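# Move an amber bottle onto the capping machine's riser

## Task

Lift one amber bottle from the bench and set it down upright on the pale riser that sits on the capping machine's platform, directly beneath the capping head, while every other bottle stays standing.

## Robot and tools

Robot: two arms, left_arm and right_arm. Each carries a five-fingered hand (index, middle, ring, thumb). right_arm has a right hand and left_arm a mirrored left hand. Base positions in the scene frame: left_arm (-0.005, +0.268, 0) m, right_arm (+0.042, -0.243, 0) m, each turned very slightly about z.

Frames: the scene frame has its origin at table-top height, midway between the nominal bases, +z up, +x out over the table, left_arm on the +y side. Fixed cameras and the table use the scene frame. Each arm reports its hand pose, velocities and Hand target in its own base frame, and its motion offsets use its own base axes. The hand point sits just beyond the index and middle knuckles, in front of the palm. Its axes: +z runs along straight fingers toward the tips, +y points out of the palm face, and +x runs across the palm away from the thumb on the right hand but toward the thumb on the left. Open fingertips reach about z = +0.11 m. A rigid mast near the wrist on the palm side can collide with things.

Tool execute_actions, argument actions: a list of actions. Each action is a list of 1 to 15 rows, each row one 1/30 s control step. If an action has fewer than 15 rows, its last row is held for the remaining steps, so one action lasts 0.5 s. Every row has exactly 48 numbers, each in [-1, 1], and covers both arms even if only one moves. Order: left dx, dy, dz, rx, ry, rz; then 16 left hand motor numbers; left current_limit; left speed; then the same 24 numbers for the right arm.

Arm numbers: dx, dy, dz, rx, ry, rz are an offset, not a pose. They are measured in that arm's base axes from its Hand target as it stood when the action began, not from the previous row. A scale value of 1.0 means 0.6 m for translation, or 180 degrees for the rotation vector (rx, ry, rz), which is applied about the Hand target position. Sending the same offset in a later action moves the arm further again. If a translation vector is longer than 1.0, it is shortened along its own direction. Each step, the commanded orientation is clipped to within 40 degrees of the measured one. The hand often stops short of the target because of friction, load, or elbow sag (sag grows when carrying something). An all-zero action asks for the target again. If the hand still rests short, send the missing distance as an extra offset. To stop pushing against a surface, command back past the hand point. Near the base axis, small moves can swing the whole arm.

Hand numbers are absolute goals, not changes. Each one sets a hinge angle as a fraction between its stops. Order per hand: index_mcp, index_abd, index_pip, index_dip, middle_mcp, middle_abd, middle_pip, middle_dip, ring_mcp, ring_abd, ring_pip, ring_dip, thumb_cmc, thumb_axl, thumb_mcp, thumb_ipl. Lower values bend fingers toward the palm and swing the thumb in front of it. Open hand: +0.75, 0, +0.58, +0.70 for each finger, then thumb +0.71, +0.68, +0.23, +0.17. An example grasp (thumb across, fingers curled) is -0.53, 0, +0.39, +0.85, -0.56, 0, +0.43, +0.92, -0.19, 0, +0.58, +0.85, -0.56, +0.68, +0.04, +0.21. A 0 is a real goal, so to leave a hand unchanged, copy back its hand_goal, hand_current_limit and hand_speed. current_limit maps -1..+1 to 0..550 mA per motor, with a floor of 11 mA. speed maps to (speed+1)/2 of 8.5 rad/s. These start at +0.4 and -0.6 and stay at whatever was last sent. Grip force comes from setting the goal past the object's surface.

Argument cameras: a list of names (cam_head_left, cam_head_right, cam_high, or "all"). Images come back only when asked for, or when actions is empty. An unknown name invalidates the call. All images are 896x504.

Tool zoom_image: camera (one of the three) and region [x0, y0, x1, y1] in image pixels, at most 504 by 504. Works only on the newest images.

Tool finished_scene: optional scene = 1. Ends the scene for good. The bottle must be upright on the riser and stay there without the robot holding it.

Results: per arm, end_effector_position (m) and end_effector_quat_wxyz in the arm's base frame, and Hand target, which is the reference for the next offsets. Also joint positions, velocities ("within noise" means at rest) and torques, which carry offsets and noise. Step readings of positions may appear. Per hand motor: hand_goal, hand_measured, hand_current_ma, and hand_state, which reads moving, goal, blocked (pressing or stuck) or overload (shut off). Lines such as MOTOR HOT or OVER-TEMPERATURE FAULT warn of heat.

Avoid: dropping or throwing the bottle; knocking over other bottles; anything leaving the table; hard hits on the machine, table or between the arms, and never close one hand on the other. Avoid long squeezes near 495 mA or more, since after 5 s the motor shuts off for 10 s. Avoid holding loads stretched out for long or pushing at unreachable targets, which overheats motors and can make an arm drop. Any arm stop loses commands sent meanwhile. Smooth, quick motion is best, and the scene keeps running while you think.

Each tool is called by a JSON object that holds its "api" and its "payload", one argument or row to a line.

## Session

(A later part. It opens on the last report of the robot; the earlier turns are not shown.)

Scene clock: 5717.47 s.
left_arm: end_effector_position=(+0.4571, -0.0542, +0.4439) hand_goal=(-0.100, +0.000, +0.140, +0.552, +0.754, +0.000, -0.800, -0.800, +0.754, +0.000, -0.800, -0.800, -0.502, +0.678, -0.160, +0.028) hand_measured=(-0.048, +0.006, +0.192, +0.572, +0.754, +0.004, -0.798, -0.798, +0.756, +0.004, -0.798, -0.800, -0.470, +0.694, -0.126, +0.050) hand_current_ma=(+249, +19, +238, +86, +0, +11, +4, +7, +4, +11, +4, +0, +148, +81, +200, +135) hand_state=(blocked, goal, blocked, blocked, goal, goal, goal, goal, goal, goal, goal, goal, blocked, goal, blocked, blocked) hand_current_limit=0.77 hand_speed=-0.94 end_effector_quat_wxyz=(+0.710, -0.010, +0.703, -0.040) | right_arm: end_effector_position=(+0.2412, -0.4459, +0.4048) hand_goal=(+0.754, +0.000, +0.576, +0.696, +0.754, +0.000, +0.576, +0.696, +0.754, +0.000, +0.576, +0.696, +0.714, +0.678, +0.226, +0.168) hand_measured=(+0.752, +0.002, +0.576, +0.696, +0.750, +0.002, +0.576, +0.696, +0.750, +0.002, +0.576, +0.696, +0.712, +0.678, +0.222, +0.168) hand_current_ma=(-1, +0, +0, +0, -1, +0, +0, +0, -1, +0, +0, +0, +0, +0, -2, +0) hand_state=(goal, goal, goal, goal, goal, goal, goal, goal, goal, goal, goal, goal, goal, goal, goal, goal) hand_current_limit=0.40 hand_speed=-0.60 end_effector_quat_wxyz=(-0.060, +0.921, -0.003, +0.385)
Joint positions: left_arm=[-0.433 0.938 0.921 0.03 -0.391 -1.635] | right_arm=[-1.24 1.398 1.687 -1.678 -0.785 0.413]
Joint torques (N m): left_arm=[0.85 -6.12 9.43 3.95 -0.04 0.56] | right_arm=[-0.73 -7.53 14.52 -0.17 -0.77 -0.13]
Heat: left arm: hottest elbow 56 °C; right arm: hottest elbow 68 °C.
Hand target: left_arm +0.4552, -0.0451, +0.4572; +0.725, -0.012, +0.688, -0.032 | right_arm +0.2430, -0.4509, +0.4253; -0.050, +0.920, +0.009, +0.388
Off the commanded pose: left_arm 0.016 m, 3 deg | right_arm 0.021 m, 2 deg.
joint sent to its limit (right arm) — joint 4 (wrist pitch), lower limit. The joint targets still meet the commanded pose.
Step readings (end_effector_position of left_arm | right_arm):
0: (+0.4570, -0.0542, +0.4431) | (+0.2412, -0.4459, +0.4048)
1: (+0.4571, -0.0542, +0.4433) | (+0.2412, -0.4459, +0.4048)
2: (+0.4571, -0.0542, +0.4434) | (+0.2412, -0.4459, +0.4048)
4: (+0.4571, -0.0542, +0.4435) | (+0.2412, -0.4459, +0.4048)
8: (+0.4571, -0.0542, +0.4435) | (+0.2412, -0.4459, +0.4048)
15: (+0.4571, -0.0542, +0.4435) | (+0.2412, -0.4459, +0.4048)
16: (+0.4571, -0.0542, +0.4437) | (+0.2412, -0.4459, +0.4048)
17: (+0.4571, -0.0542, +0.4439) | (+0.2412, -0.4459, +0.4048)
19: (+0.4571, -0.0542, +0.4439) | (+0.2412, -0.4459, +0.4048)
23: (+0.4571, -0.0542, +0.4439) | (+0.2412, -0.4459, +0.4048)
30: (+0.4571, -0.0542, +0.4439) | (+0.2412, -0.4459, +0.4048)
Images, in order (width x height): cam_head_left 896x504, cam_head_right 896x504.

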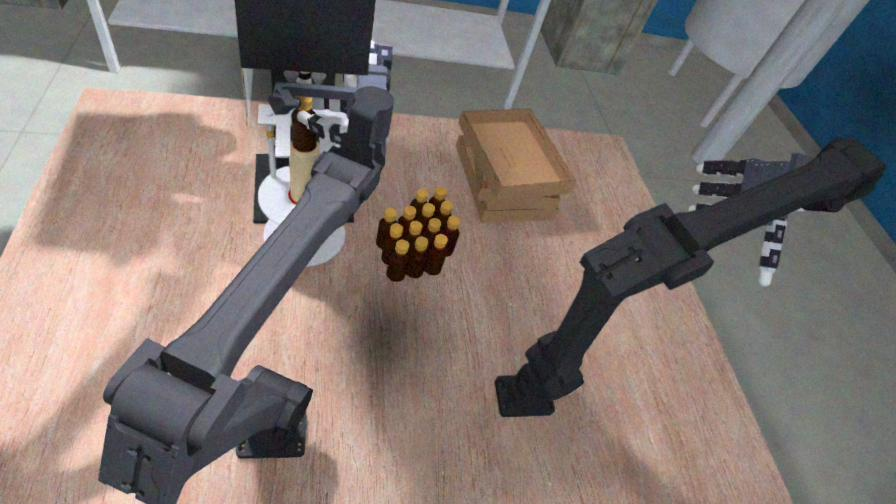

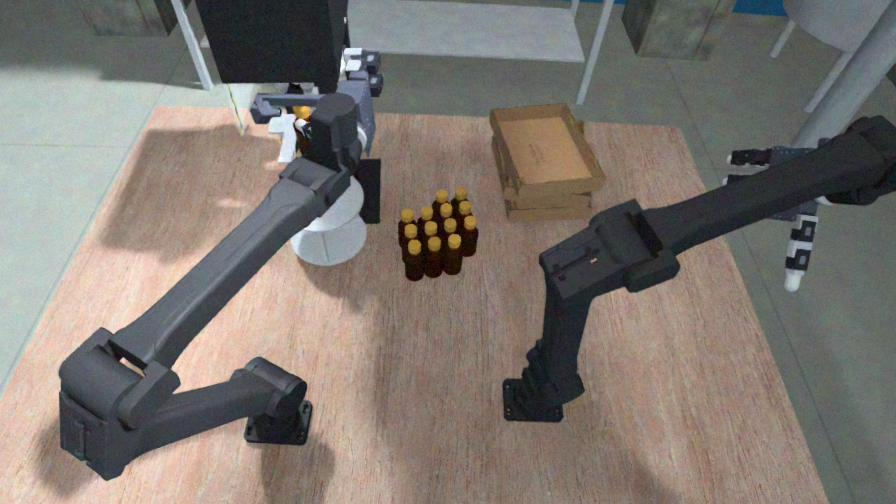

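{"api": "execute_actions", "payload": {
  "actions": [
    [[0,0,0,0,0,0,-0.035,0,0.16,0.56,0.754,0,-0.8,-0.8,0.754,0,-0.8,-0.8,-0.48,0.678,-0.115,0.04,0.77,-0.96,0,0,0,0,0,0,0.754,0,0.576,0.696,0.754,0,0.576,0.696,0.754,0,0.576,0.696,0.714,0.678,0.226,0.168,0.4,-0.6]],
    [[0,0,0,0,0,0,-0.005,0,0.17,0.56,0.754,0,-0.8,-0.8,0.754,0,-0.8,-0.8,-0.475,0.68,-0.085,0.045,0.77,-0.96,0,0,0,0,0,0,0.754,0,0.576,0.696,0.754,0,0.576,0.696,0.754,0,0.576,0.696,0.714,0.678,0.226,0.168,0.4,-0.6]]
  ],
  "cameras": ["cam_head_left", "cam_head_right"]
}}

{"api": "zoom_image", "payload": {
  "camera": "cam_head_left",
  "region": [260, 90, 340, 170]
}}

{"api": "zoom_image", "payload": {
  "camera": "cam_head_right",
  "region": [260, 80, 340, 160]
}}

Scene clock: 5729.37 s.
left_arm: end_effector_position=(+0.4570, -0.0539, +0.4466) hand_goal=(-0.004, +0.000, +0.170, +0.560, +0.754, +0.000, -0.800, -0.800, +0.754, +0.000, -0.800, -0.800, -0.474, +0.680, -0.084, +0.046) hand_measured=(-0.006, +0.008, +0.172, +0.562, +0.754, +0.004, -0.798, -0.798, +0.756, +0.004, -0.798, -0.800, -0.466, +0.686, -0.086, +0.046) hand_current_ma=(-10, +32, +11, +10, +0, +11, +4, +7, +4, +11, +4, +0, +33, +34, -8, -4) hand_state=(goal, goal, goal, goal, goal, goal, goal, goal, goal, goal, goal, goal, goal, goal, goal, goal) hand_current_limit=0.77 hand_speed=-0.96 end_effector_quat_wxyz=(+0.713, -0.008, +0.700, -0.038) | right_arm: end_effector_position=(+0.2412, -0.4459, +0.4048) hand_goal=(+0.754, +0.000, +0.576, +0.696, +0.754, +0.000, +0.576, +0.696, +0.754, +0.000, +0.576, +0.696, +0.714, +0.678, +0.226, +0.168) hand_measured=(+0.752, +0.002, +0.576, +0.696, +0.750, +0.002, +0.576, +0.696, +0.750, +0.002, +0.576, +0.696, +0.712, +0.678, +0.222, +0.168) hand_current_ma=(-1, +0, +0, +0, -1, +0, +0, +0, -1, +0, +0, +0, +0, +0, -2, +0) hand_state=(goal, goal, goal, goal, goal, goal, goal, goal, goal, goal, goal, goal, goal, goal, goal, goal) hand_current_limit=0.40 hand_speed=-0.60 end_effector_quat_wxyz=(-0.060, +0.921, -0.003, +0.385)
Joint positions: left_arm=[-0.433 0.936 0.921 0.038 -0.391 -1.627] | right_arm=[-1.24 1.398 1.687 -1.678 -0.785 0.413]
Joint torques (N m): left_arm=[0.85 -5.83 9.47 3.66 -0.01 0.48] | right_arm=[-0.73 -7.53 14.52 -0.17 -0.76 -0.13]
Heat: left arm: hottest elbow 56 °C; right arm: hottest elbow 68 °C.
Hand target: left_arm +0.4552, -0.0451, +0.4573; +0.725, -0.012, +0.688, -0.032 | right_arm +0.2430, -0.4509, +0.4253; -0.050, +0.920, +0.009, +0.388
Off the commanded pose: left_arm 0.014 m, 2 deg | right_arm 0.021 m, 2 deg.
joint sent to its limit (right arm) — joint 4 (wrist pitch), lower limit. The joint targets still meet the commanded pose.
Step readings (end_effector_position of left_arm | right_arm):
0: (+0.4571, -0.0542, +0.4439) | (+0.2412, -0.4459, +0.4048)
1: (+0.4571, -0.0542, +0.4439) | (+0.2412, -0.4459, +0.4048)
2: (+0.4571, -0.0542, +0.4439) | (+0.2412, -0.4459, +0.4048)
4: (+0.4571, -0.0542, +0.4439) | (+0.2412, -0.4459, +0.4048)
8: (+0.4571, -0.0542, +0.4439) | (+0.2412, -0.4459, +0.4048)
15: (+0.4572, -0.0542, +0.4443) | (+0.2412, -0.4459, +0.4048)
16: (+0.4572, -0.0542, +0.4445) | (+0.2412, -0.4459, +0.4048)
17: (+0.4572, -0.0542, +0.4446) | (+0.2412, -0.4459, +0.4048)
19: (+0.4573, -0.0542, +0.4452) | (+0.2412, -0.4459, +0.4048)
23: (+0.4572, -0.0540, +0.4460) | (+0.2412, -0.4459, +0.4048)
30: (+0.4570, -0.0539, +0.4466) | (+0.2412, -0.4459, +0.4048)
Images, in order (width x height): cam_head_left 896x504, cam_head_right 896x504.

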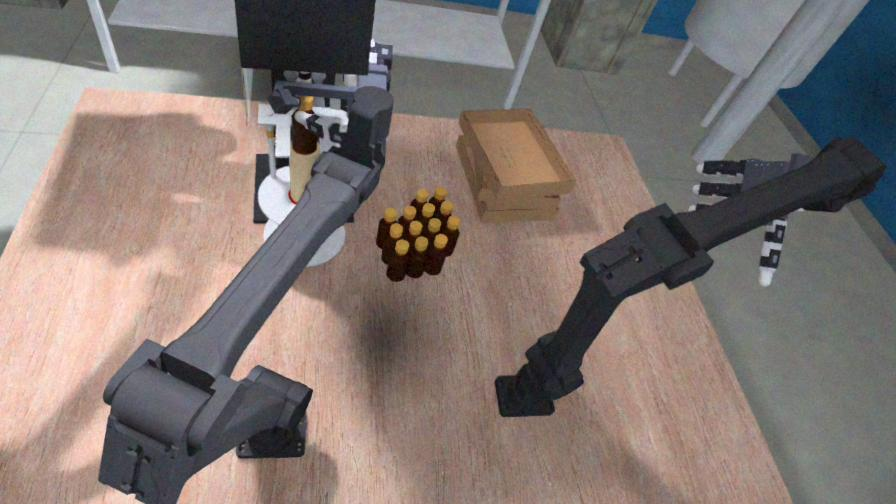

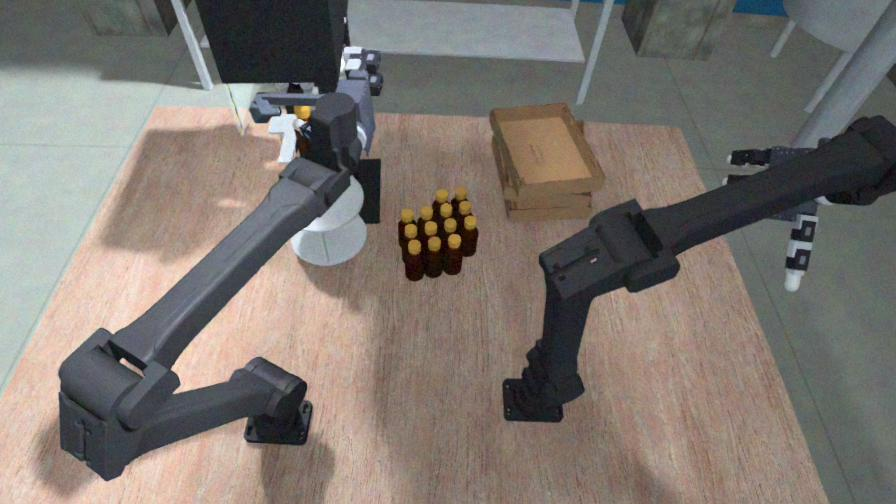

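Scaled by 6.300 from the camera's 896x504 image, which has a finer 1280x720 frame.

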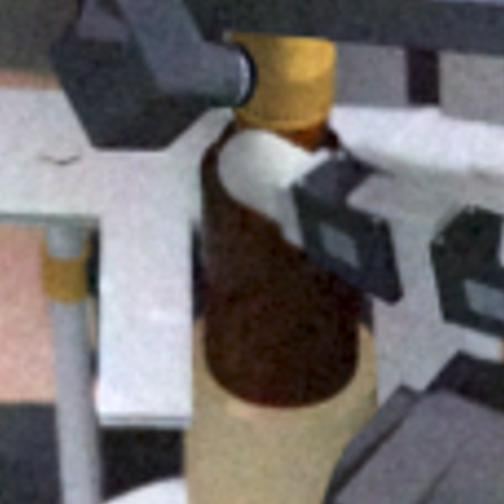

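Scaled by 6.300 from the camera's 896x504 image, which has a finer 1280x720 frame.

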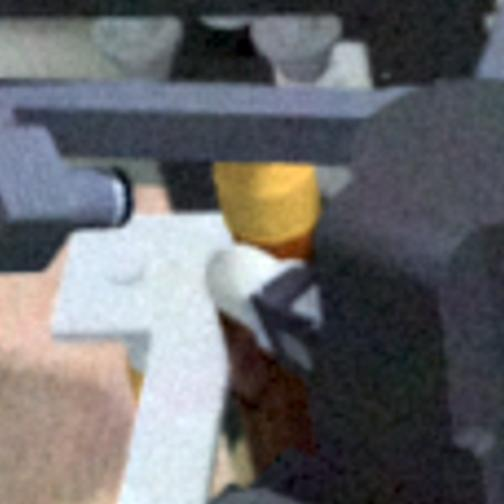

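{"api": "execute_actions", "payload": {
  "actions": [
    [[0,0,0,0,0,0,0.05,0,0.17,0.56,0.754,0,-0.8,-0.8,0.754,0,-0.8,-0.8,-0.475,0.68,-0.03,0.045,0.77,-0.96,0,0,0,0,0,0,0.754,0,0.576,0.696,0.754,0,0.576,0.696,0.754,0,0.576,0.696,0.714,0.678,0.226,0.168,0.4,-0.6]],
    [[0,0,0,0,0,0,0.10,0,0.17,0.56,0.754,0,-0.8,-0.8,0.754,0,-0.8,-0.8,-0.475,0.68,0.05,0.045,0.77,-0.96,0,0,0,0,0,0,0.754,0,0.576,0.696,0.754,0,0.576,0.696,0.754,0,0.576,0.696,0.714,0.678,0.226,0.168,0.4,-0.6]]
  ],
  "cameras": ["cam_head_left", "cam_head_right", "cam_high"]
}}

{"api": "zoom_image", "payload": {
  "camera": "cam_head_left",
  "region": [260, 90, 340, 170]
}}

{"api": "zoom_image", "payload": {
  "camera": "cam_head_right",
  "region": [260, 80, 340, 160]
}}

Scene clock: 5759.67 s.
left_arm: end_effector_position=(+0.4570, -0.0539, +0.4467) hand_goal=(+0.100, +0.000, +0.170, +0.560, +0.754, +0.000, -0.800, -0.800, +0.754, +0.000, -0.800, -0.800, -0.474, +0.680, +0.050, +0.046) hand_measured=(+0.098, +0.008, +0.172, +0.562, +0.754, +0.004, -0.798, -0.798, +0.756, +0.004, -0.798, -0.800, -0.466, +0.686, +0.048, +0.046) hand_current_ma=(-11, +32, +10, +10, +0, +11, +4, +7, +4, +11, +4, +0, +33, +25, -9, -4) hand_state=(goal, goal, goal, goal, goal, goal, goal, goal, goal, goal, goal, goal, goal, goal, goal, goal) hand_current_limit=0.77 hand_speed=-0.96 end_effector_quat_wxyz=(+0.713, -0.008, +0.700, -0.038) | right_arm: end_effector_position=(+0.2412, -0.4459, +0.4048) hand_goal=(+0.754, +0.000, +0.576, +0.696, +0.754, +0.000, +0.576, +0.696, +0.754, +0.000, +0.576, +0.696, +0.714, +0.678, +0.226, +0.168) hand_measured=(+0.752, +0.002, +0.576, +0.696, +0.750, +0.002, +0.576, +0.696, +0.750, +0.002, +0.576, +0.696, +0.712, +0.678, +0.222, +0.168) hand_current_ma=(-1, +0, +0, +0, -1, +0, +0, +0, -1, +0, +0, +0, +0, +0, -2, +0) hand_state=(goal, goal, goal, goal, goal, goal, goal, goal, goal, goal, goal, goal, goal, goal, goal, goal) hand_current_limit=0.40 hand_speed=-0.60 end_effector_quat_wxyz=(-0.060, +0.921, -0.003, +0.385)
Joint positions: left_arm=[-0.433 0.936 0.921 0.038 -0.391 -1.626] | right_arm=[-1.24 1.398 1.687 -1.678 -0.785 0.413]
Joint torques (N m): left_arm=[0.91 -5.89 9.44 3.66 -0.02 0.46] | right_arm=[-0.73 -7.59 14.52 -0.18 -0.76 -0.13]
Heat: left arm: hottest elbow 56 °C; right arm: hottest elbow 68 °C.
Hand target: left_arm +0.4552, -0.0451, +0.4573; +0.725, -0.012, +0.688, -0.032 | right_arm +0.2430, -0.4509, +0.4253; -0.050, +0.920, +0.009, +0.388
Off the commanded pose: left_arm 0.014 m, 2 deg | right_arm 0.021 m, 2 deg.
joint sent to its limit (right arm) — joint 4 (wrist pitch), lower limit. The joint targets still meet the commanded pose.
Step readings (end_effector_position of left_arm | right_arm):
0: (+0.4570, -0.0539, +0.4467) | (+0.2412, -0.4459, +0.4048)
1: (+0.4570, -0.0539, +0.4467) | (+0.2412, -0.4459, +0.4048)
2: (+0.4570, -0.0539, +0.4467) | (+0.2412, -0.4459, +0.4048)
4: (+0.4570, -0.0539, +0.4467) | (+0.2412, -0.4459, +0.4048)
8: (+0.4570, -0.0539, +0.4467) | (+0.2412, -0.4459, +0.4048)
15: (+0.4570, -0.0539, +0.4467) | (+0.2412, -0.4459, +0.4048)
16: (+0.4570, -0.0539, +0.4467) | (+0.2412, -0.4459, +0.4048)
17: (+0.4570, -0.0539, +0.4467) | (+0.2412, -0.4459, +0.4048)
19: (+0.4570, -0.0539, +0.4467) | (+0.2412, -0.4459, +0.4048)
23: (+0.4570, -0.0539, +0.4467) | (+0.2412, -0.4459, +0.4048)
30: (+0.4570, -0.0539, +0.4467) | (+0.2412, -0.4459, +0.4048)

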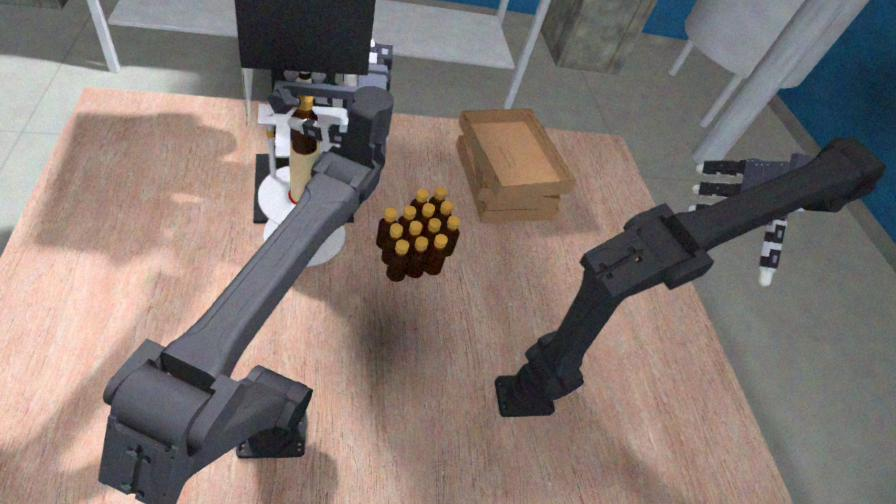

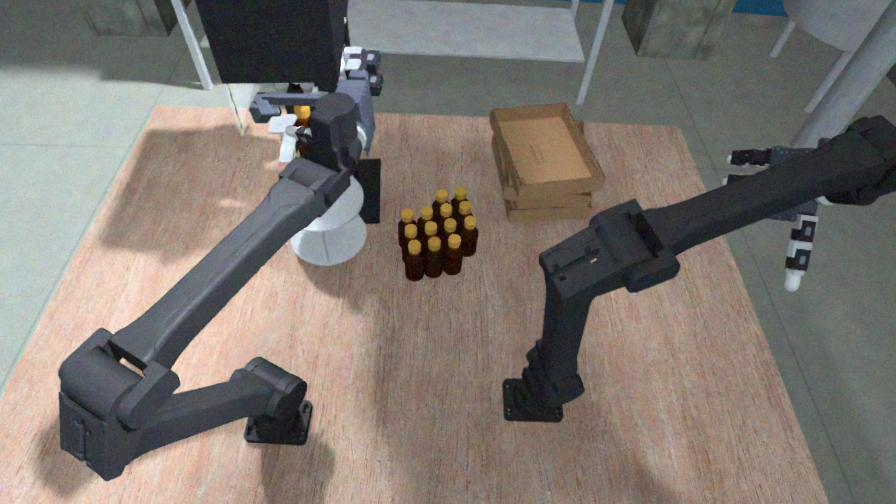

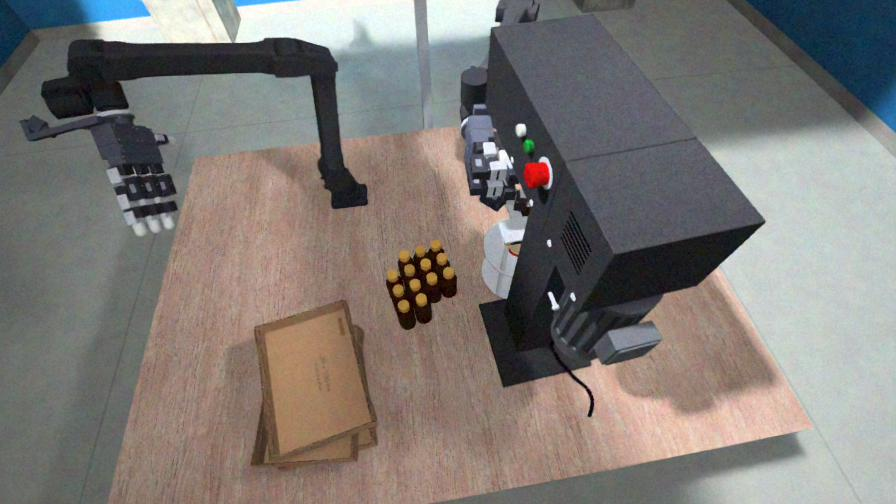

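Scaled by 6.300 from the camera's 896x504 image, which has a finer 1280x720 frame.

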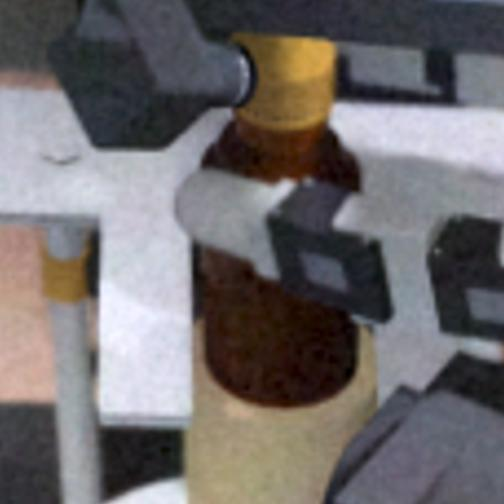

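Scaled by 6.300 from the camera's 896x504 image, which has a finer 1280x720 frame.

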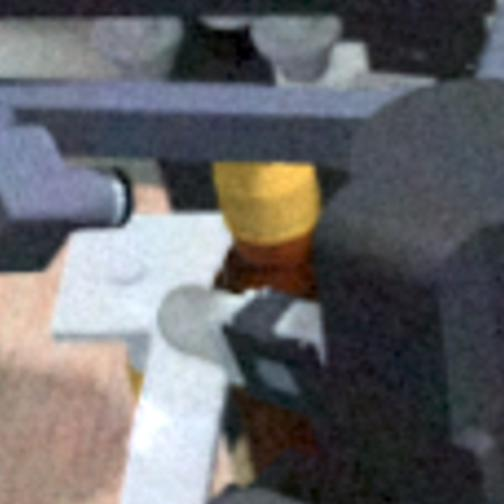

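{"api": "execute_actions", "payload": {
  "actions": [
    [[0,-0.010,0,0,0,0,0.13,0,0.17,0.56,0.754,0,-0.8,-0.8,0.754,0,-0.8,-0.8,-0.475,0.68,0.08,0.045,0.77,-0.96,0,0,0,0,0,0,0.754,0,0.576,0.696,0.754,0,0.576,0.696,0.754,0,0.576,0.696,0.714,0.678,0.226,0.168,0.4,-0.6]],
    [[0,-0.010,0,0,0,0,0.13,0,0.17,0.56,0.754,0,-0.8,-0.8,0.754,0,-0.8,-0.8,-0.475,0.68,0.08,0.045,0.77,-0.96,0,0,0,0,0,0,0.754,0,0.576,0.696,0.754,0,0.576,0.696,0.754,0,0.576,0.696,0.714,0.678,0.226,0.168,0.4,-0.6]]
  ],
  "cameras": ["cam_head_left", "cam_head_right", "cam_high"]
}}

{"api": "zoom_image", "payload": {
  "camera": "cam_head_left",
  "region": [260, 90, 340, 170]
}}

{"api": "zoom_image", "payload": {
  "camera": "cam_head_right",
  "region": [260, 80, 340, 160]
}}

Scene clock: 5780.40 s.
left_arm: end_effector_position=(+0.4545, -0.0528, +0.4472) hand_goal=(+0.130, +0.000, +0.170, +0.560, +0.754, +0.000, -0.800, -0.800, +0.754, +0.000, -0.800, -0.800, -0.474, +0.680, +0.080, +0.046) hand_measured=(+0.128, +0.008, +0.172, +0.562, +0.754, +0.004, -0.798, -0.798, +0.764, +0.002, -0.802, -0.806, -0.466, +0.684, +0.078, +0.046) hand_current_ma=(-9, +32, +10, +9, +1, +11, +4, +7, +47, +10, -8, -25, +33, +23, -8, -4) hand_state=(goal, goal, goal, goal, goal, goal, goal, goal, goal, goal, goal, goal, goal, goal, goal, goal) hand_current_limit=0.77 hand_speed=-0.96 end_effector_quat_wxyz=(+0.714, -0.013, +0.699, -0.029) | right_arm: end_effector_position=(+0.2412, -0.4459, +0.4048) hand_goal=(+0.754, +0.000, +0.576, +0.696, +0.754, +0.000, +0.576, +0.696, +0.754, +0.000, +0.576, +0.696, +0.714, +0.678, +0.226, +0.168) hand_measured=(+0.752, +0.002, +0.576, +0.696, +0.750, +0.002, +0.576, +0.696, +0.750, +0.002, +0.576, +0.696, +0.712, +0.678, +0.222, +0.168) hand_current_ma=(-1, +0, +0, +0, -1, +0, +0, +0, -1, +0, +0, +0, +0, +0, -2, +0) hand_state=(goal, goal, goal, goal, goal, goal, goal, goal, goal, goal, goal, goal, goal, goal, goal, goal) hand_current_limit=0.40 hand_speed=-0.60 end_effector_quat_wxyz=(-0.060, +0.921, -0.003, +0.385)
Joint positions: left_arm=[-0.442 0.937 0.921 0.04 -0.42 -1.62] | right_arm=[-1.24 1.398 1.687 -1.678 -0.785 0.413]
Joint torques (N m): left_arm=[-1.03 -4.89 10.02 3.85 -0.21 0.42] | right_arm=[-0.73 -7.47 14.5 -0.2 -0.76 -0.13]
Heat: left arm: hottest elbow 56 °C; right arm: hottest elbow 68 °C.
Hand target: left_arm +0.4552, -0.0570, +0.4573; +0.725, -0.012, +0.688, -0.032 | right_arm +0.2430, -0.4509, +0.4253; -0.050, +0.920, +0.009, +0.388
Off the commanded pose: left_arm 0.011 m, 2 deg | right_arm 0.021 m, 2 deg.
joint sent to its limit (right arm) — joint 4 (wrist pitch), lower limit. The joint targets still meet the commanded pose.
Step readings (end_effector_position of left_arm | right_arm):
0: (+0.4570, -0.0539, +0.4467) | (+0.2412, -0.4459, +0.4048)
1: (+0.4567, -0.0531, +0.4468) | (+0.2412, -0.4459, +0.4048)
2: (+0.4565, -0.0527, +0.4469) | (+0.2412, -0.4459, +0.4048)
4: (+0.4564, -0.0525, +0.4470) | (+0.2412, -0.4459, +0.4048)
8: (+0.4564, -0.0525, +0.4471) | (+0.2412, -0.4459, +0.4048)
15: (+0.4564, -0.0524, +0.4471) | (+0.2412, -0.4459, +0.4048)
16: (+0.4559, -0.0520, +0.4471) | (+0.2412, -0.4459, +0.4048)
17: (+0.4554, -0.0523, +0.4469) | (+0.2412, -0.4459, +0.4048)
19: (+0.4546, -0.0527, +0.4471) | (+0.2412, -0.4459, +0.4048)
23: (+0.4545, -0.0528, +0.4472) | (+0.2412, -0.4459, +0.4048)
30: (+0.4545, -0.0528, +0.4472) | (+0.2412, -0.4459, +0.4048)

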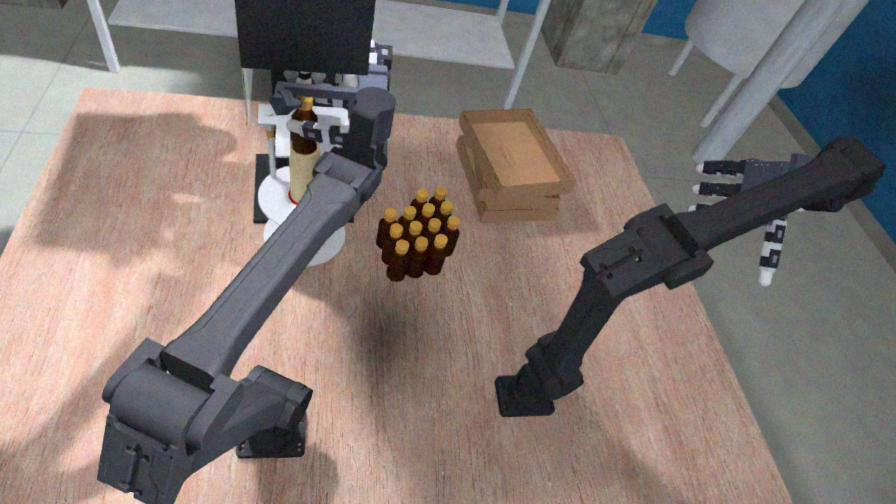

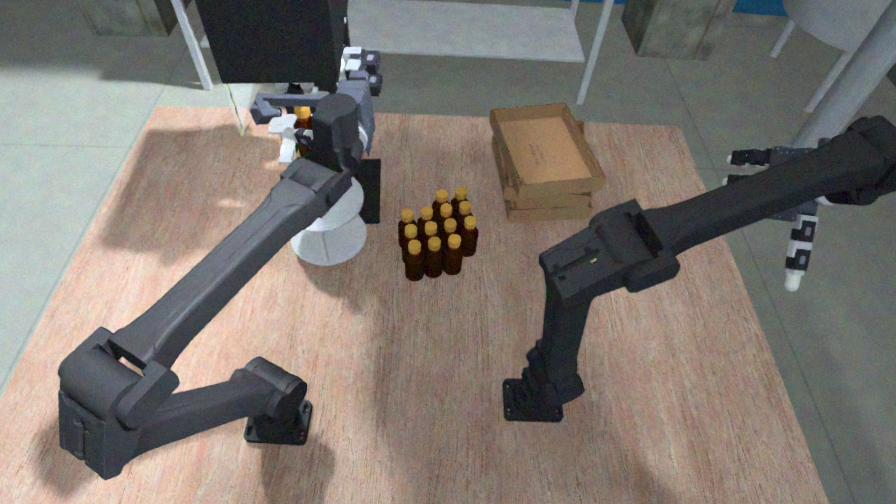

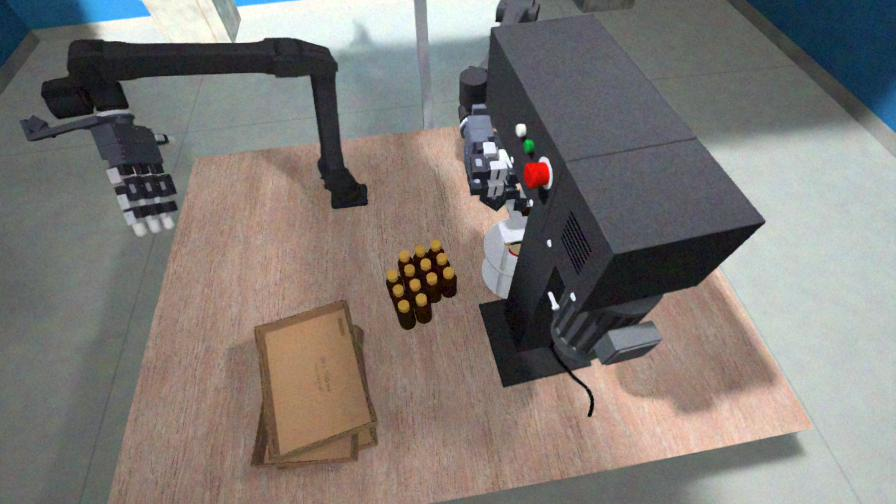

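Scaled by 6.300 from the camera's 896x504 image, which has a finer 1280x720 frame.

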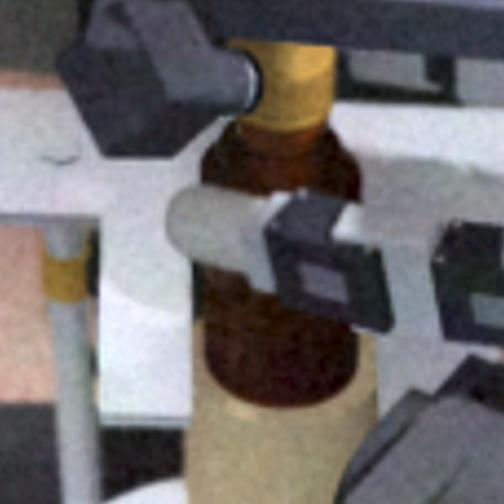

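Scaled by 6.300 from the camera's 896x504 image, which has a finer 1280x720 frame.

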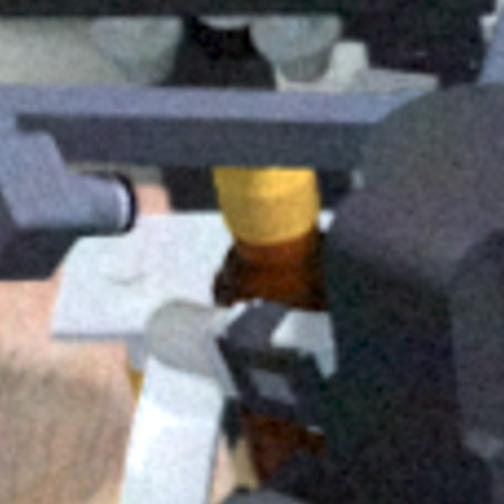

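{"api": "execute_actions", "payload": {
  "actions": [
    [[0.002,-0.012,0,0,0,-0.002,0.13,0,0.17,0.56,0.754,0,-0.8,-0.8,0.754,0,-0.8,-0.8,-0.475,0.68,0.08,0.045,0.77,-0.96,0,0,0,0,0,0,0.754,0,0.576,0.696,0.754,0,0.576,0.696,0.754,0,0.576,0.696,0.714,0.678,0.226,0.168,0.4,-0.6]],
    [[0.001,-0.012,0,0,0,-0.002,0.13,0,0.17,0.56,0.754,0,-0.8,-0.8,0.754,0,-0.8,-0.8,-0.475,0.68,0.08,0.045,0.77,-0.96,0,0,0,0,0,0,0.754,0,0.576,0.696,0.754,0,0.576,0.696,0.754,0,0.576,0.696,0.714,0.678,0.226,0.168,0.4,-0.6]]
  ],
  "cameras": ["cam_head_left", "cam_head_right", "cam_high"]
}}

{"api": "zoom_image", "payload": {
  "camera": "cam_head_left",
  "region": [260, 90, 340, 170]
}}

{"api": "zoom_image", "payload": {
  "camera": "cam_high",
  "region": [460, 120, 560, 220]
}}

Scene clock: 5807.13 s.
left_arm: end_effector_position=(+0.4541, -0.0646, +0.4454) hand_goal=(+0.130, +0.000, +0.170, +0.560, +0.754, +0.000, -0.800, -0.800, +0.754, +0.000, -0.800, -0.800, -0.474, +0.680, +0.080, +0.046) hand_measured=(+0.128, +0.008, +0.172, +0.562, +0.754, +0.004, -0.798, -0.798, +0.756, +0.002, -0.802, -0.802, -0.466, +0.684, +0.078, +0.046) hand_current_ma=(-6, +32, +9, +9, +0, +11, +4, +7, +7, +9, -7, -9, +33, +22, -7, -4) hand_state=(goal, goal, goal, goal, goal, goal, goal, goal, goal, goal, goal, goal, goal, goal, goal, goal) hand_current_limit=0.77 hand_speed=-0.96 end_effector_quat_wxyz=(+0.715, -0.011, +0.699, -0.032) | right_arm: end_effector_position=(+0.2412, -0.4459, +0.4048) hand_goal=(+0.754, +0.000, +0.576, +0.696, +0.754, +0.000, +0.576, +0.696, +0.754, +0.000, +0.576, +0.696, +0.714, +0.678, +0.226, +0.168) hand_measured=(+0.752, +0.002, +0.576, +0.696, +0.750, +0.002, +0.576, +0.696, +0.750, +0.002, +0.576, +0.696, +0.712, +0.678, +0.222, +0.168) hand_current_ma=(-1, +0, +0, +0, -1, +0, +0, +0, -1, +0, +0, +0, +0, +0, -2, +0) hand_state=(goal, goal, goal, goal, goal, goal, goal, goal, goal, goal, goal, goal, goal, goal, goal, goal) hand_current_limit=0.40 hand_speed=-0.60 end_effector_quat_wxyz=(-0.060, +0.921, -0.003, +0.385)
Joint positions: left_arm=[-0.474 0.948 0.921 0.054 -0.445 -1.62] | right_arm=[-1.24 1.398 1.687 -1.678 -0.785 0.413]
Joint torques (N m): left_arm=[-1.14 -4.54 10.76 3.62 -0.08 0.44] | right_arm=[-0.73 -7.47 14.53 -0.17 -0.76 -0.13]
Heat: left arm: hottest elbow 56 °C; right arm: hottest elbow 68 °C.
Hand target: left_arm +0.4570, -0.0715, +0.4573; +0.725, -0.008, +0.688, -0.036 | right_arm +0.2430, -0.4509, +0.4253; -0.050, +0.920, +0.009, +0.388
Off the commanded pose: left_arm 0.014 m, 2 deg | right_arm 0.021 m, 2 deg.
joint sent to its limit (right arm) — joint 4 (wrist pitch), lower limit. The joint targets still meet the commanded pose.
Step readings (end_effector_position of left_arm | right_arm):
0: (+0.4545, -0.0528, +0.4472) | (+0.2412, -0.4459, +0.4048)
1: (+0.4544, -0.0529, +0.4470) | (+0.2412, -0.4459, +0.4048)
2: (+0.4543, -0.0542, +0.4467) | (+0.2412, -0.4459, +0.4048)
4: (+0.4541, -0.0561, +0.4468) | (+0.2412, -0.4459, +0.4048)
8: (+0.4539, -0.0576, +0.4476) | (+0.2412, -0.4459, +0.4048)
15: (+0.4539, -0.0576, +0.4476) | (+0.2412, -0.4459, +0.4048)
16: (+0.4538, -0.0577, +0.4474) | (+0.2412, -0.4459, +0.4048)
17: (+0.4533, -0.0584, +0.4473) | (+0.2412, -0.4459, +0.4048)
19: (+0.4534, -0.0608, +0.4468) | (+0.2412, -0.4459, +0.4048)
23: (+0.4540, -0.0644, +0.4455) | (+0.2412, -0.4459, +0.4048)
30: (+0.4541, -0.0646, +0.4454) | (+0.2412, -0.4459, +0.4048)

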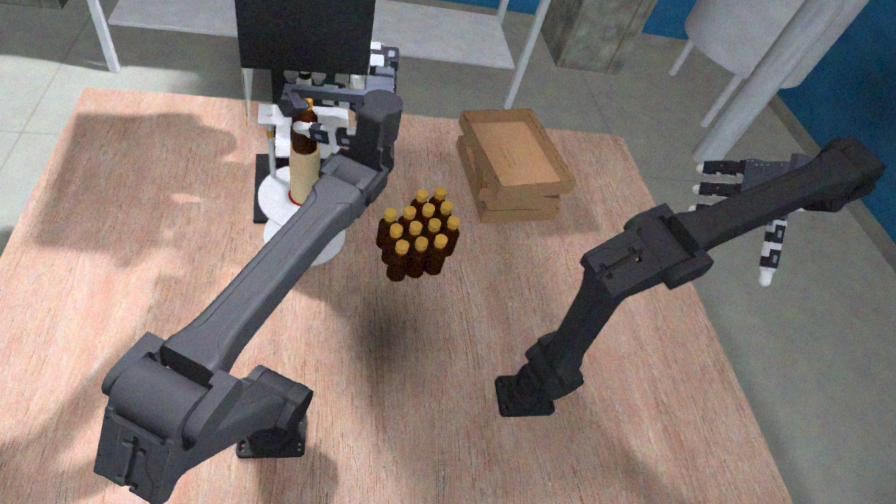

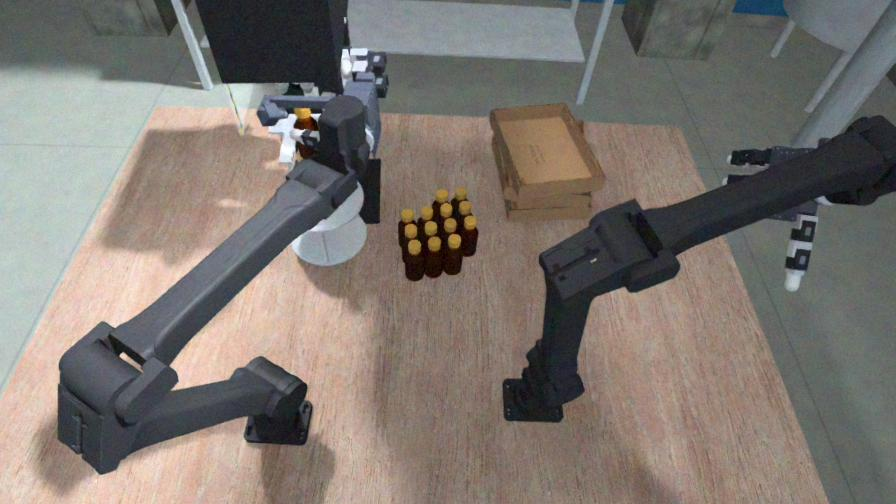

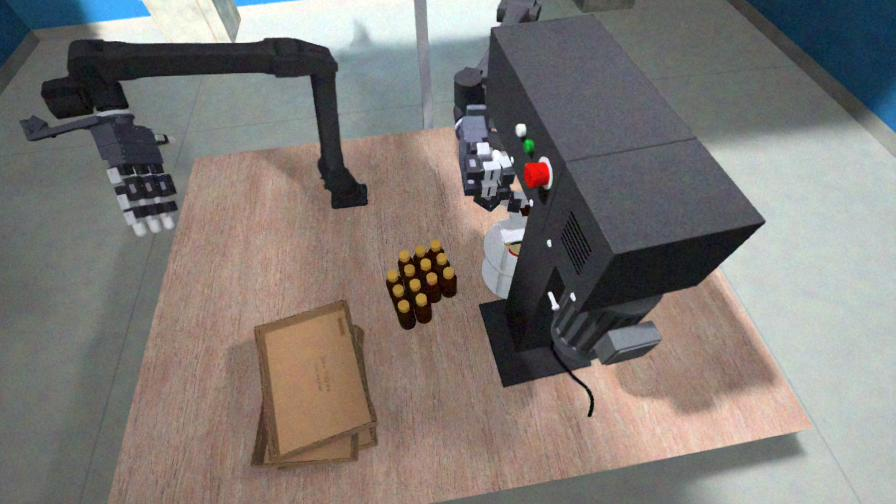

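Scaled by 6.300 from the camera's 896x504 image, which has a finer 1280x720 frame.

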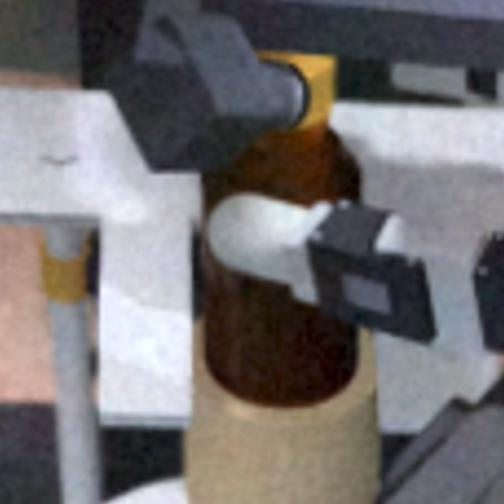

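Scaled by 5.040 from the camera's 896x504 image, which has a finer 1280x720 frame.

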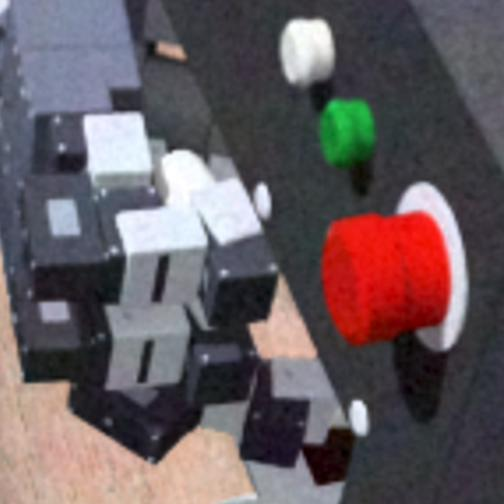

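{"api": "execute_actions", "payload": {
  "actions": [
    [[0.002,-0.013,0.002,0,0,0,0.13,0,0.17,0.56,0.754,0,-0.8,-0.8,0.754,0,-0.8,-0.8,-0.475,0.68,0.08,0.045,0.77,-0.96,0,0,0,0,0,0,0.754,0,0.576,0.696,0.754,0,0.576,0.696,0.754,0,0.576,0.696,0.714,0.678,0.226,0.168,0.4,-0.6]],
    [[0.002,-0.013,0.002,0,0,0,0.13,0,0.17,0.56,0.754,0,-0.8,-0.8,0.754,0,-0.8,-0.8,-0.475,0.68,0.08,0.045,0.77,-0.96,0,0,0,0,0,0,0.754,0,0.576,0.696,0.754,0,0.576,0.696,0.754,0,0.576,0.696,0.714,0.678,0.226,0.168,0.4,-0.6]],
    [[0.002,-0.014,0.002,0,0,0,0.13,0,0.17,0.56,0.754,0,-0.8,-0.8,0.754,0,-0.8,-0.8,-0.475,0.68,0.08,0.045,0.77,-0.96,0,0,0,0,0,0,0.754,0,0.576,0.696,0.754,0,0.576,0.696,0.754,0,0.576,0.696,0.714,0.678,0.226,0.168,0.4,-0.6]]
  ],
  "cameras": ["cam_head_left", "cam_head_right", "cam_high"]
}}

{"api": "zoom_image", "payload": {
  "camera": "cam_head_left",
  "region": [260, 90, 360, 190]
}}

{"api": "zoom_image", "payload": {
  "camera": "cam_high",
  "region": [460, 120, 560, 220]
}}

Scene clock: 5826.17 s.
left_arm: end_effector_position=(+0.4560, -0.0877, +0.4304) hand_goal=(+0.130, +0.000, +0.170, +0.560, +0.754, +0.000, -0.800, -0.800, +0.754, +0.000, -0.800, -0.800, -0.474, +0.680, +0.080, +0.046) hand_measured=(+0.130, +0.008, +0.172, +0.562, +0.754, +0.004, -0.798, -0.798, +0.754, +0.002, -0.802, -0.802, -0.466, +0.684, +0.078, +0.046) hand_current_ma=(-2, +32, +9, +9, +1, +11, +4, +7, +2, +9, -7, -9, +33, +22, -6, -4) hand_state=(goal, goal, goal, goal, goal, goal, goal, goal, goal, goal, goal, goal, goal, goal, goal, goal) hand_current_limit=0.77 hand_speed=-0.96 end_effector_quat_wxyz=(+0.705, -0.006, +0.708, -0.027) | right_arm: end_effector_position=(+0.2412, -0.4459, +0.4048) hand_goal=(+0.754, +0.000, +0.576, +0.696, +0.754, +0.000, +0.576, +0.696, +0.754, +0.000, +0.576, +0.696, +0.714, +0.678, +0.226, +0.168) hand_measured=(+0.752, +0.002, +0.576, +0.696, +0.750, +0.002, +0.576, +0.696, +0.750, +0.002, +0.576, +0.696, +0.712, +0.678, +0.222, +0.168) hand_current_ma=(-1, +0, +0, +0, -1, +0, +0, +0, -1, +0, +0, +0, +0, +0, -2, +0) hand_state=(goal, goal, goal, goal, goal, goal, goal, goal, goal, goal, goal, goal, goal, goal, goal, goal) hand_current_limit=0.40 hand_speed=-0.60 end_effector_quat_wxyz=(-0.060, +0.921, -0.003, +0.385)
Joint positions: left_arm=[-0.535 0.989 0.921 0.064 -0.505 -1.619] | right_arm=[-1.24 1.398 1.687 -1.678 -0.785 0.413]
Joint torques (N m): left_arm=[-1.14 -5.07 13.04 3.55 -0.11 0.46] | right_arm=[-0.73 -7.59 14.5 -0.17 -0.76 -0.13]
Heat: left arm: hottest elbow 57 °C; right arm: hottest elbow 68 °C.
Hand target: left_arm +0.4606, -0.0955, +0.4608; +0.725, -0.008, +0.688, -0.036 | right_arm +0.2430, -0.4509, +0.4253; -0.050, +0.920, +0.009, +0.388
Off the commanded pose: left_arm 0.032 m, 3 deg | right_arm 0.021 m, 2 deg.
joint sent to its limit (right arm) — joint 4 (wrist pitch), lower limit. The joint targets still meet the commanded pose.
Step readings (end_effector_position of left_arm | right_arm):
0: (+0.4541, -0.0646, +0.4454) | (+0.2412, -0.4459, +0.4048)
1: (+0.4537, -0.0644, +0.4450) | (+0.2412, -0.4459, +0.4048)
2: (+0.4531, -0.0649, +0.4447) | (+0.2412, -0.4459, +0.4048)
4: (+0.4536, -0.0676, +0.4433) | (+0.2412, -0.4459, +0.4048)
8: (+0.4550, -0.0722, +0.4403) | (+0.2412, -0.4459, +0.4048)
15: (+0.4553, -0.0725, +0.4398) | (+0.2412, -0.4459, +0.4048)
16: (+0.4549, -0.0723, +0.4396) | (+0.2412, -0.4459, +0.4048)
17: (+0.4542, -0.0729, +0.4393) | (+0.2412, -0.4459, +0.4048)
19: (+0.4544, -0.0751, +0.4382) | (+0.2412, -0.4459, +0.4048)
23: (+0.4554, -0.0793, +0.4358) | (+0.2412, -0.4459, +0.4048)
30: (+0.4556, -0.0795, +0.4355) | (+0.2412, -0.4459, +0.4048)
31: (+0.4552, -0.0794, +0.4351) | (+0.2412, -0.4459, +0.4048)
32: (+0.4544, -0.0798, +0.4349) | (+0.2412, -0.4459, +0.4048)
34: (+0.4548, -0.0826, +0.4335) | (+0.2412, -0.4459, +0.4048)
38: (+0.4559, -0.0872, +0.4307) | (+0.2412, -0.4459, +0.4048)
45: (+0.4560, -0.0877, +0.4304) | (+0.2412, -0.4459, +0.4048)

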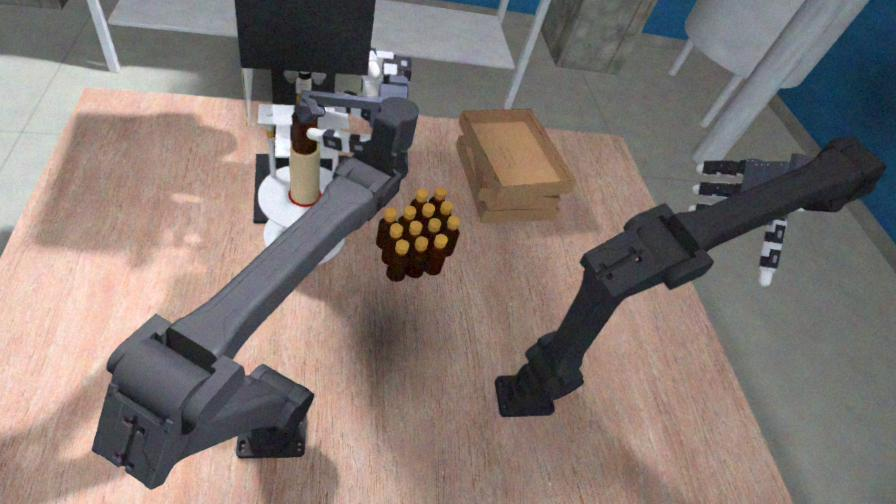

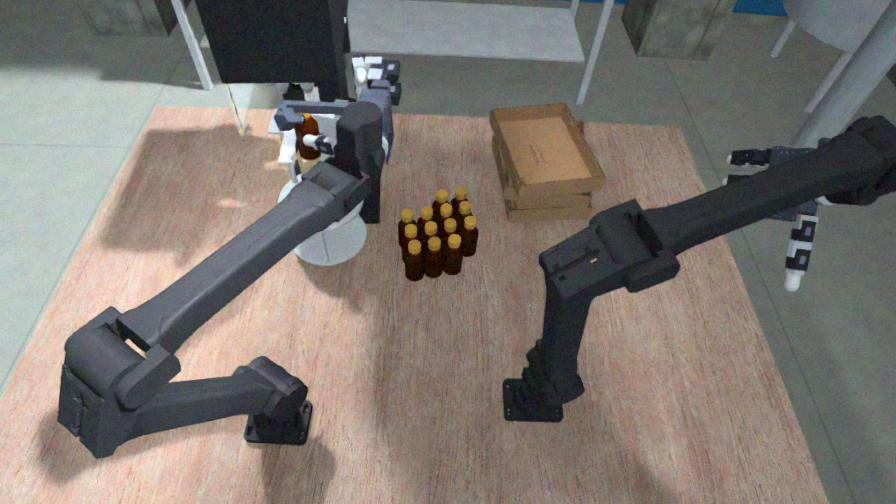

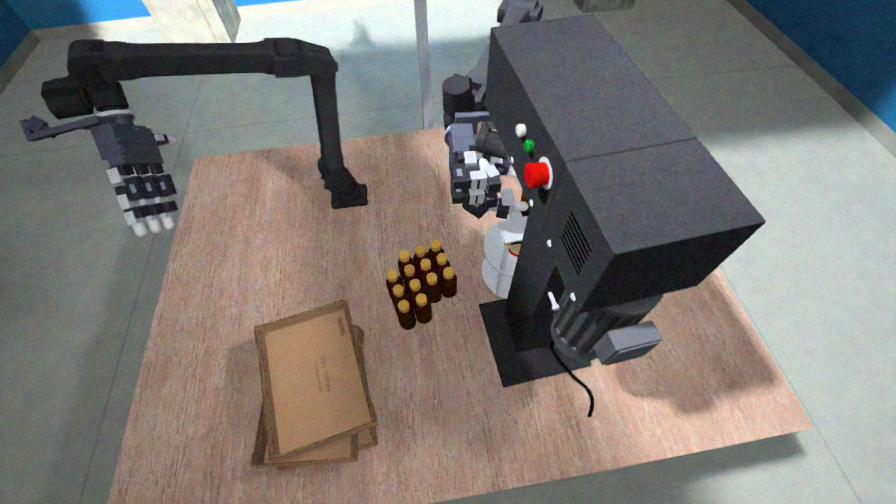

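Scaled by 5.040 from the camera's 896x504 image, which has a finer 1280x720 frame.

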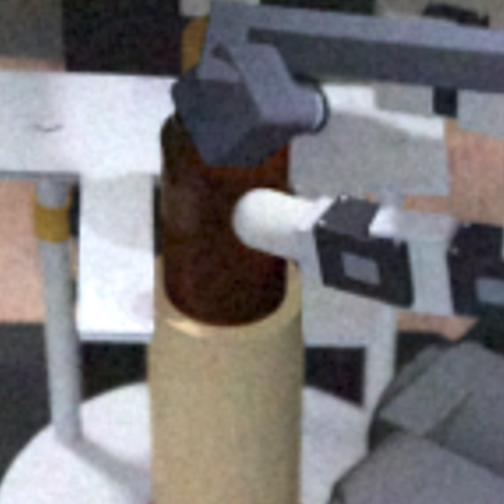

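Scaled by 5.040 from the camera's 896x504 image, which has a finer 1280x720 frame.

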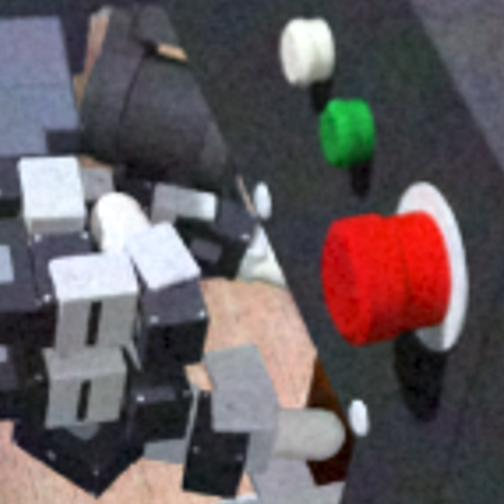

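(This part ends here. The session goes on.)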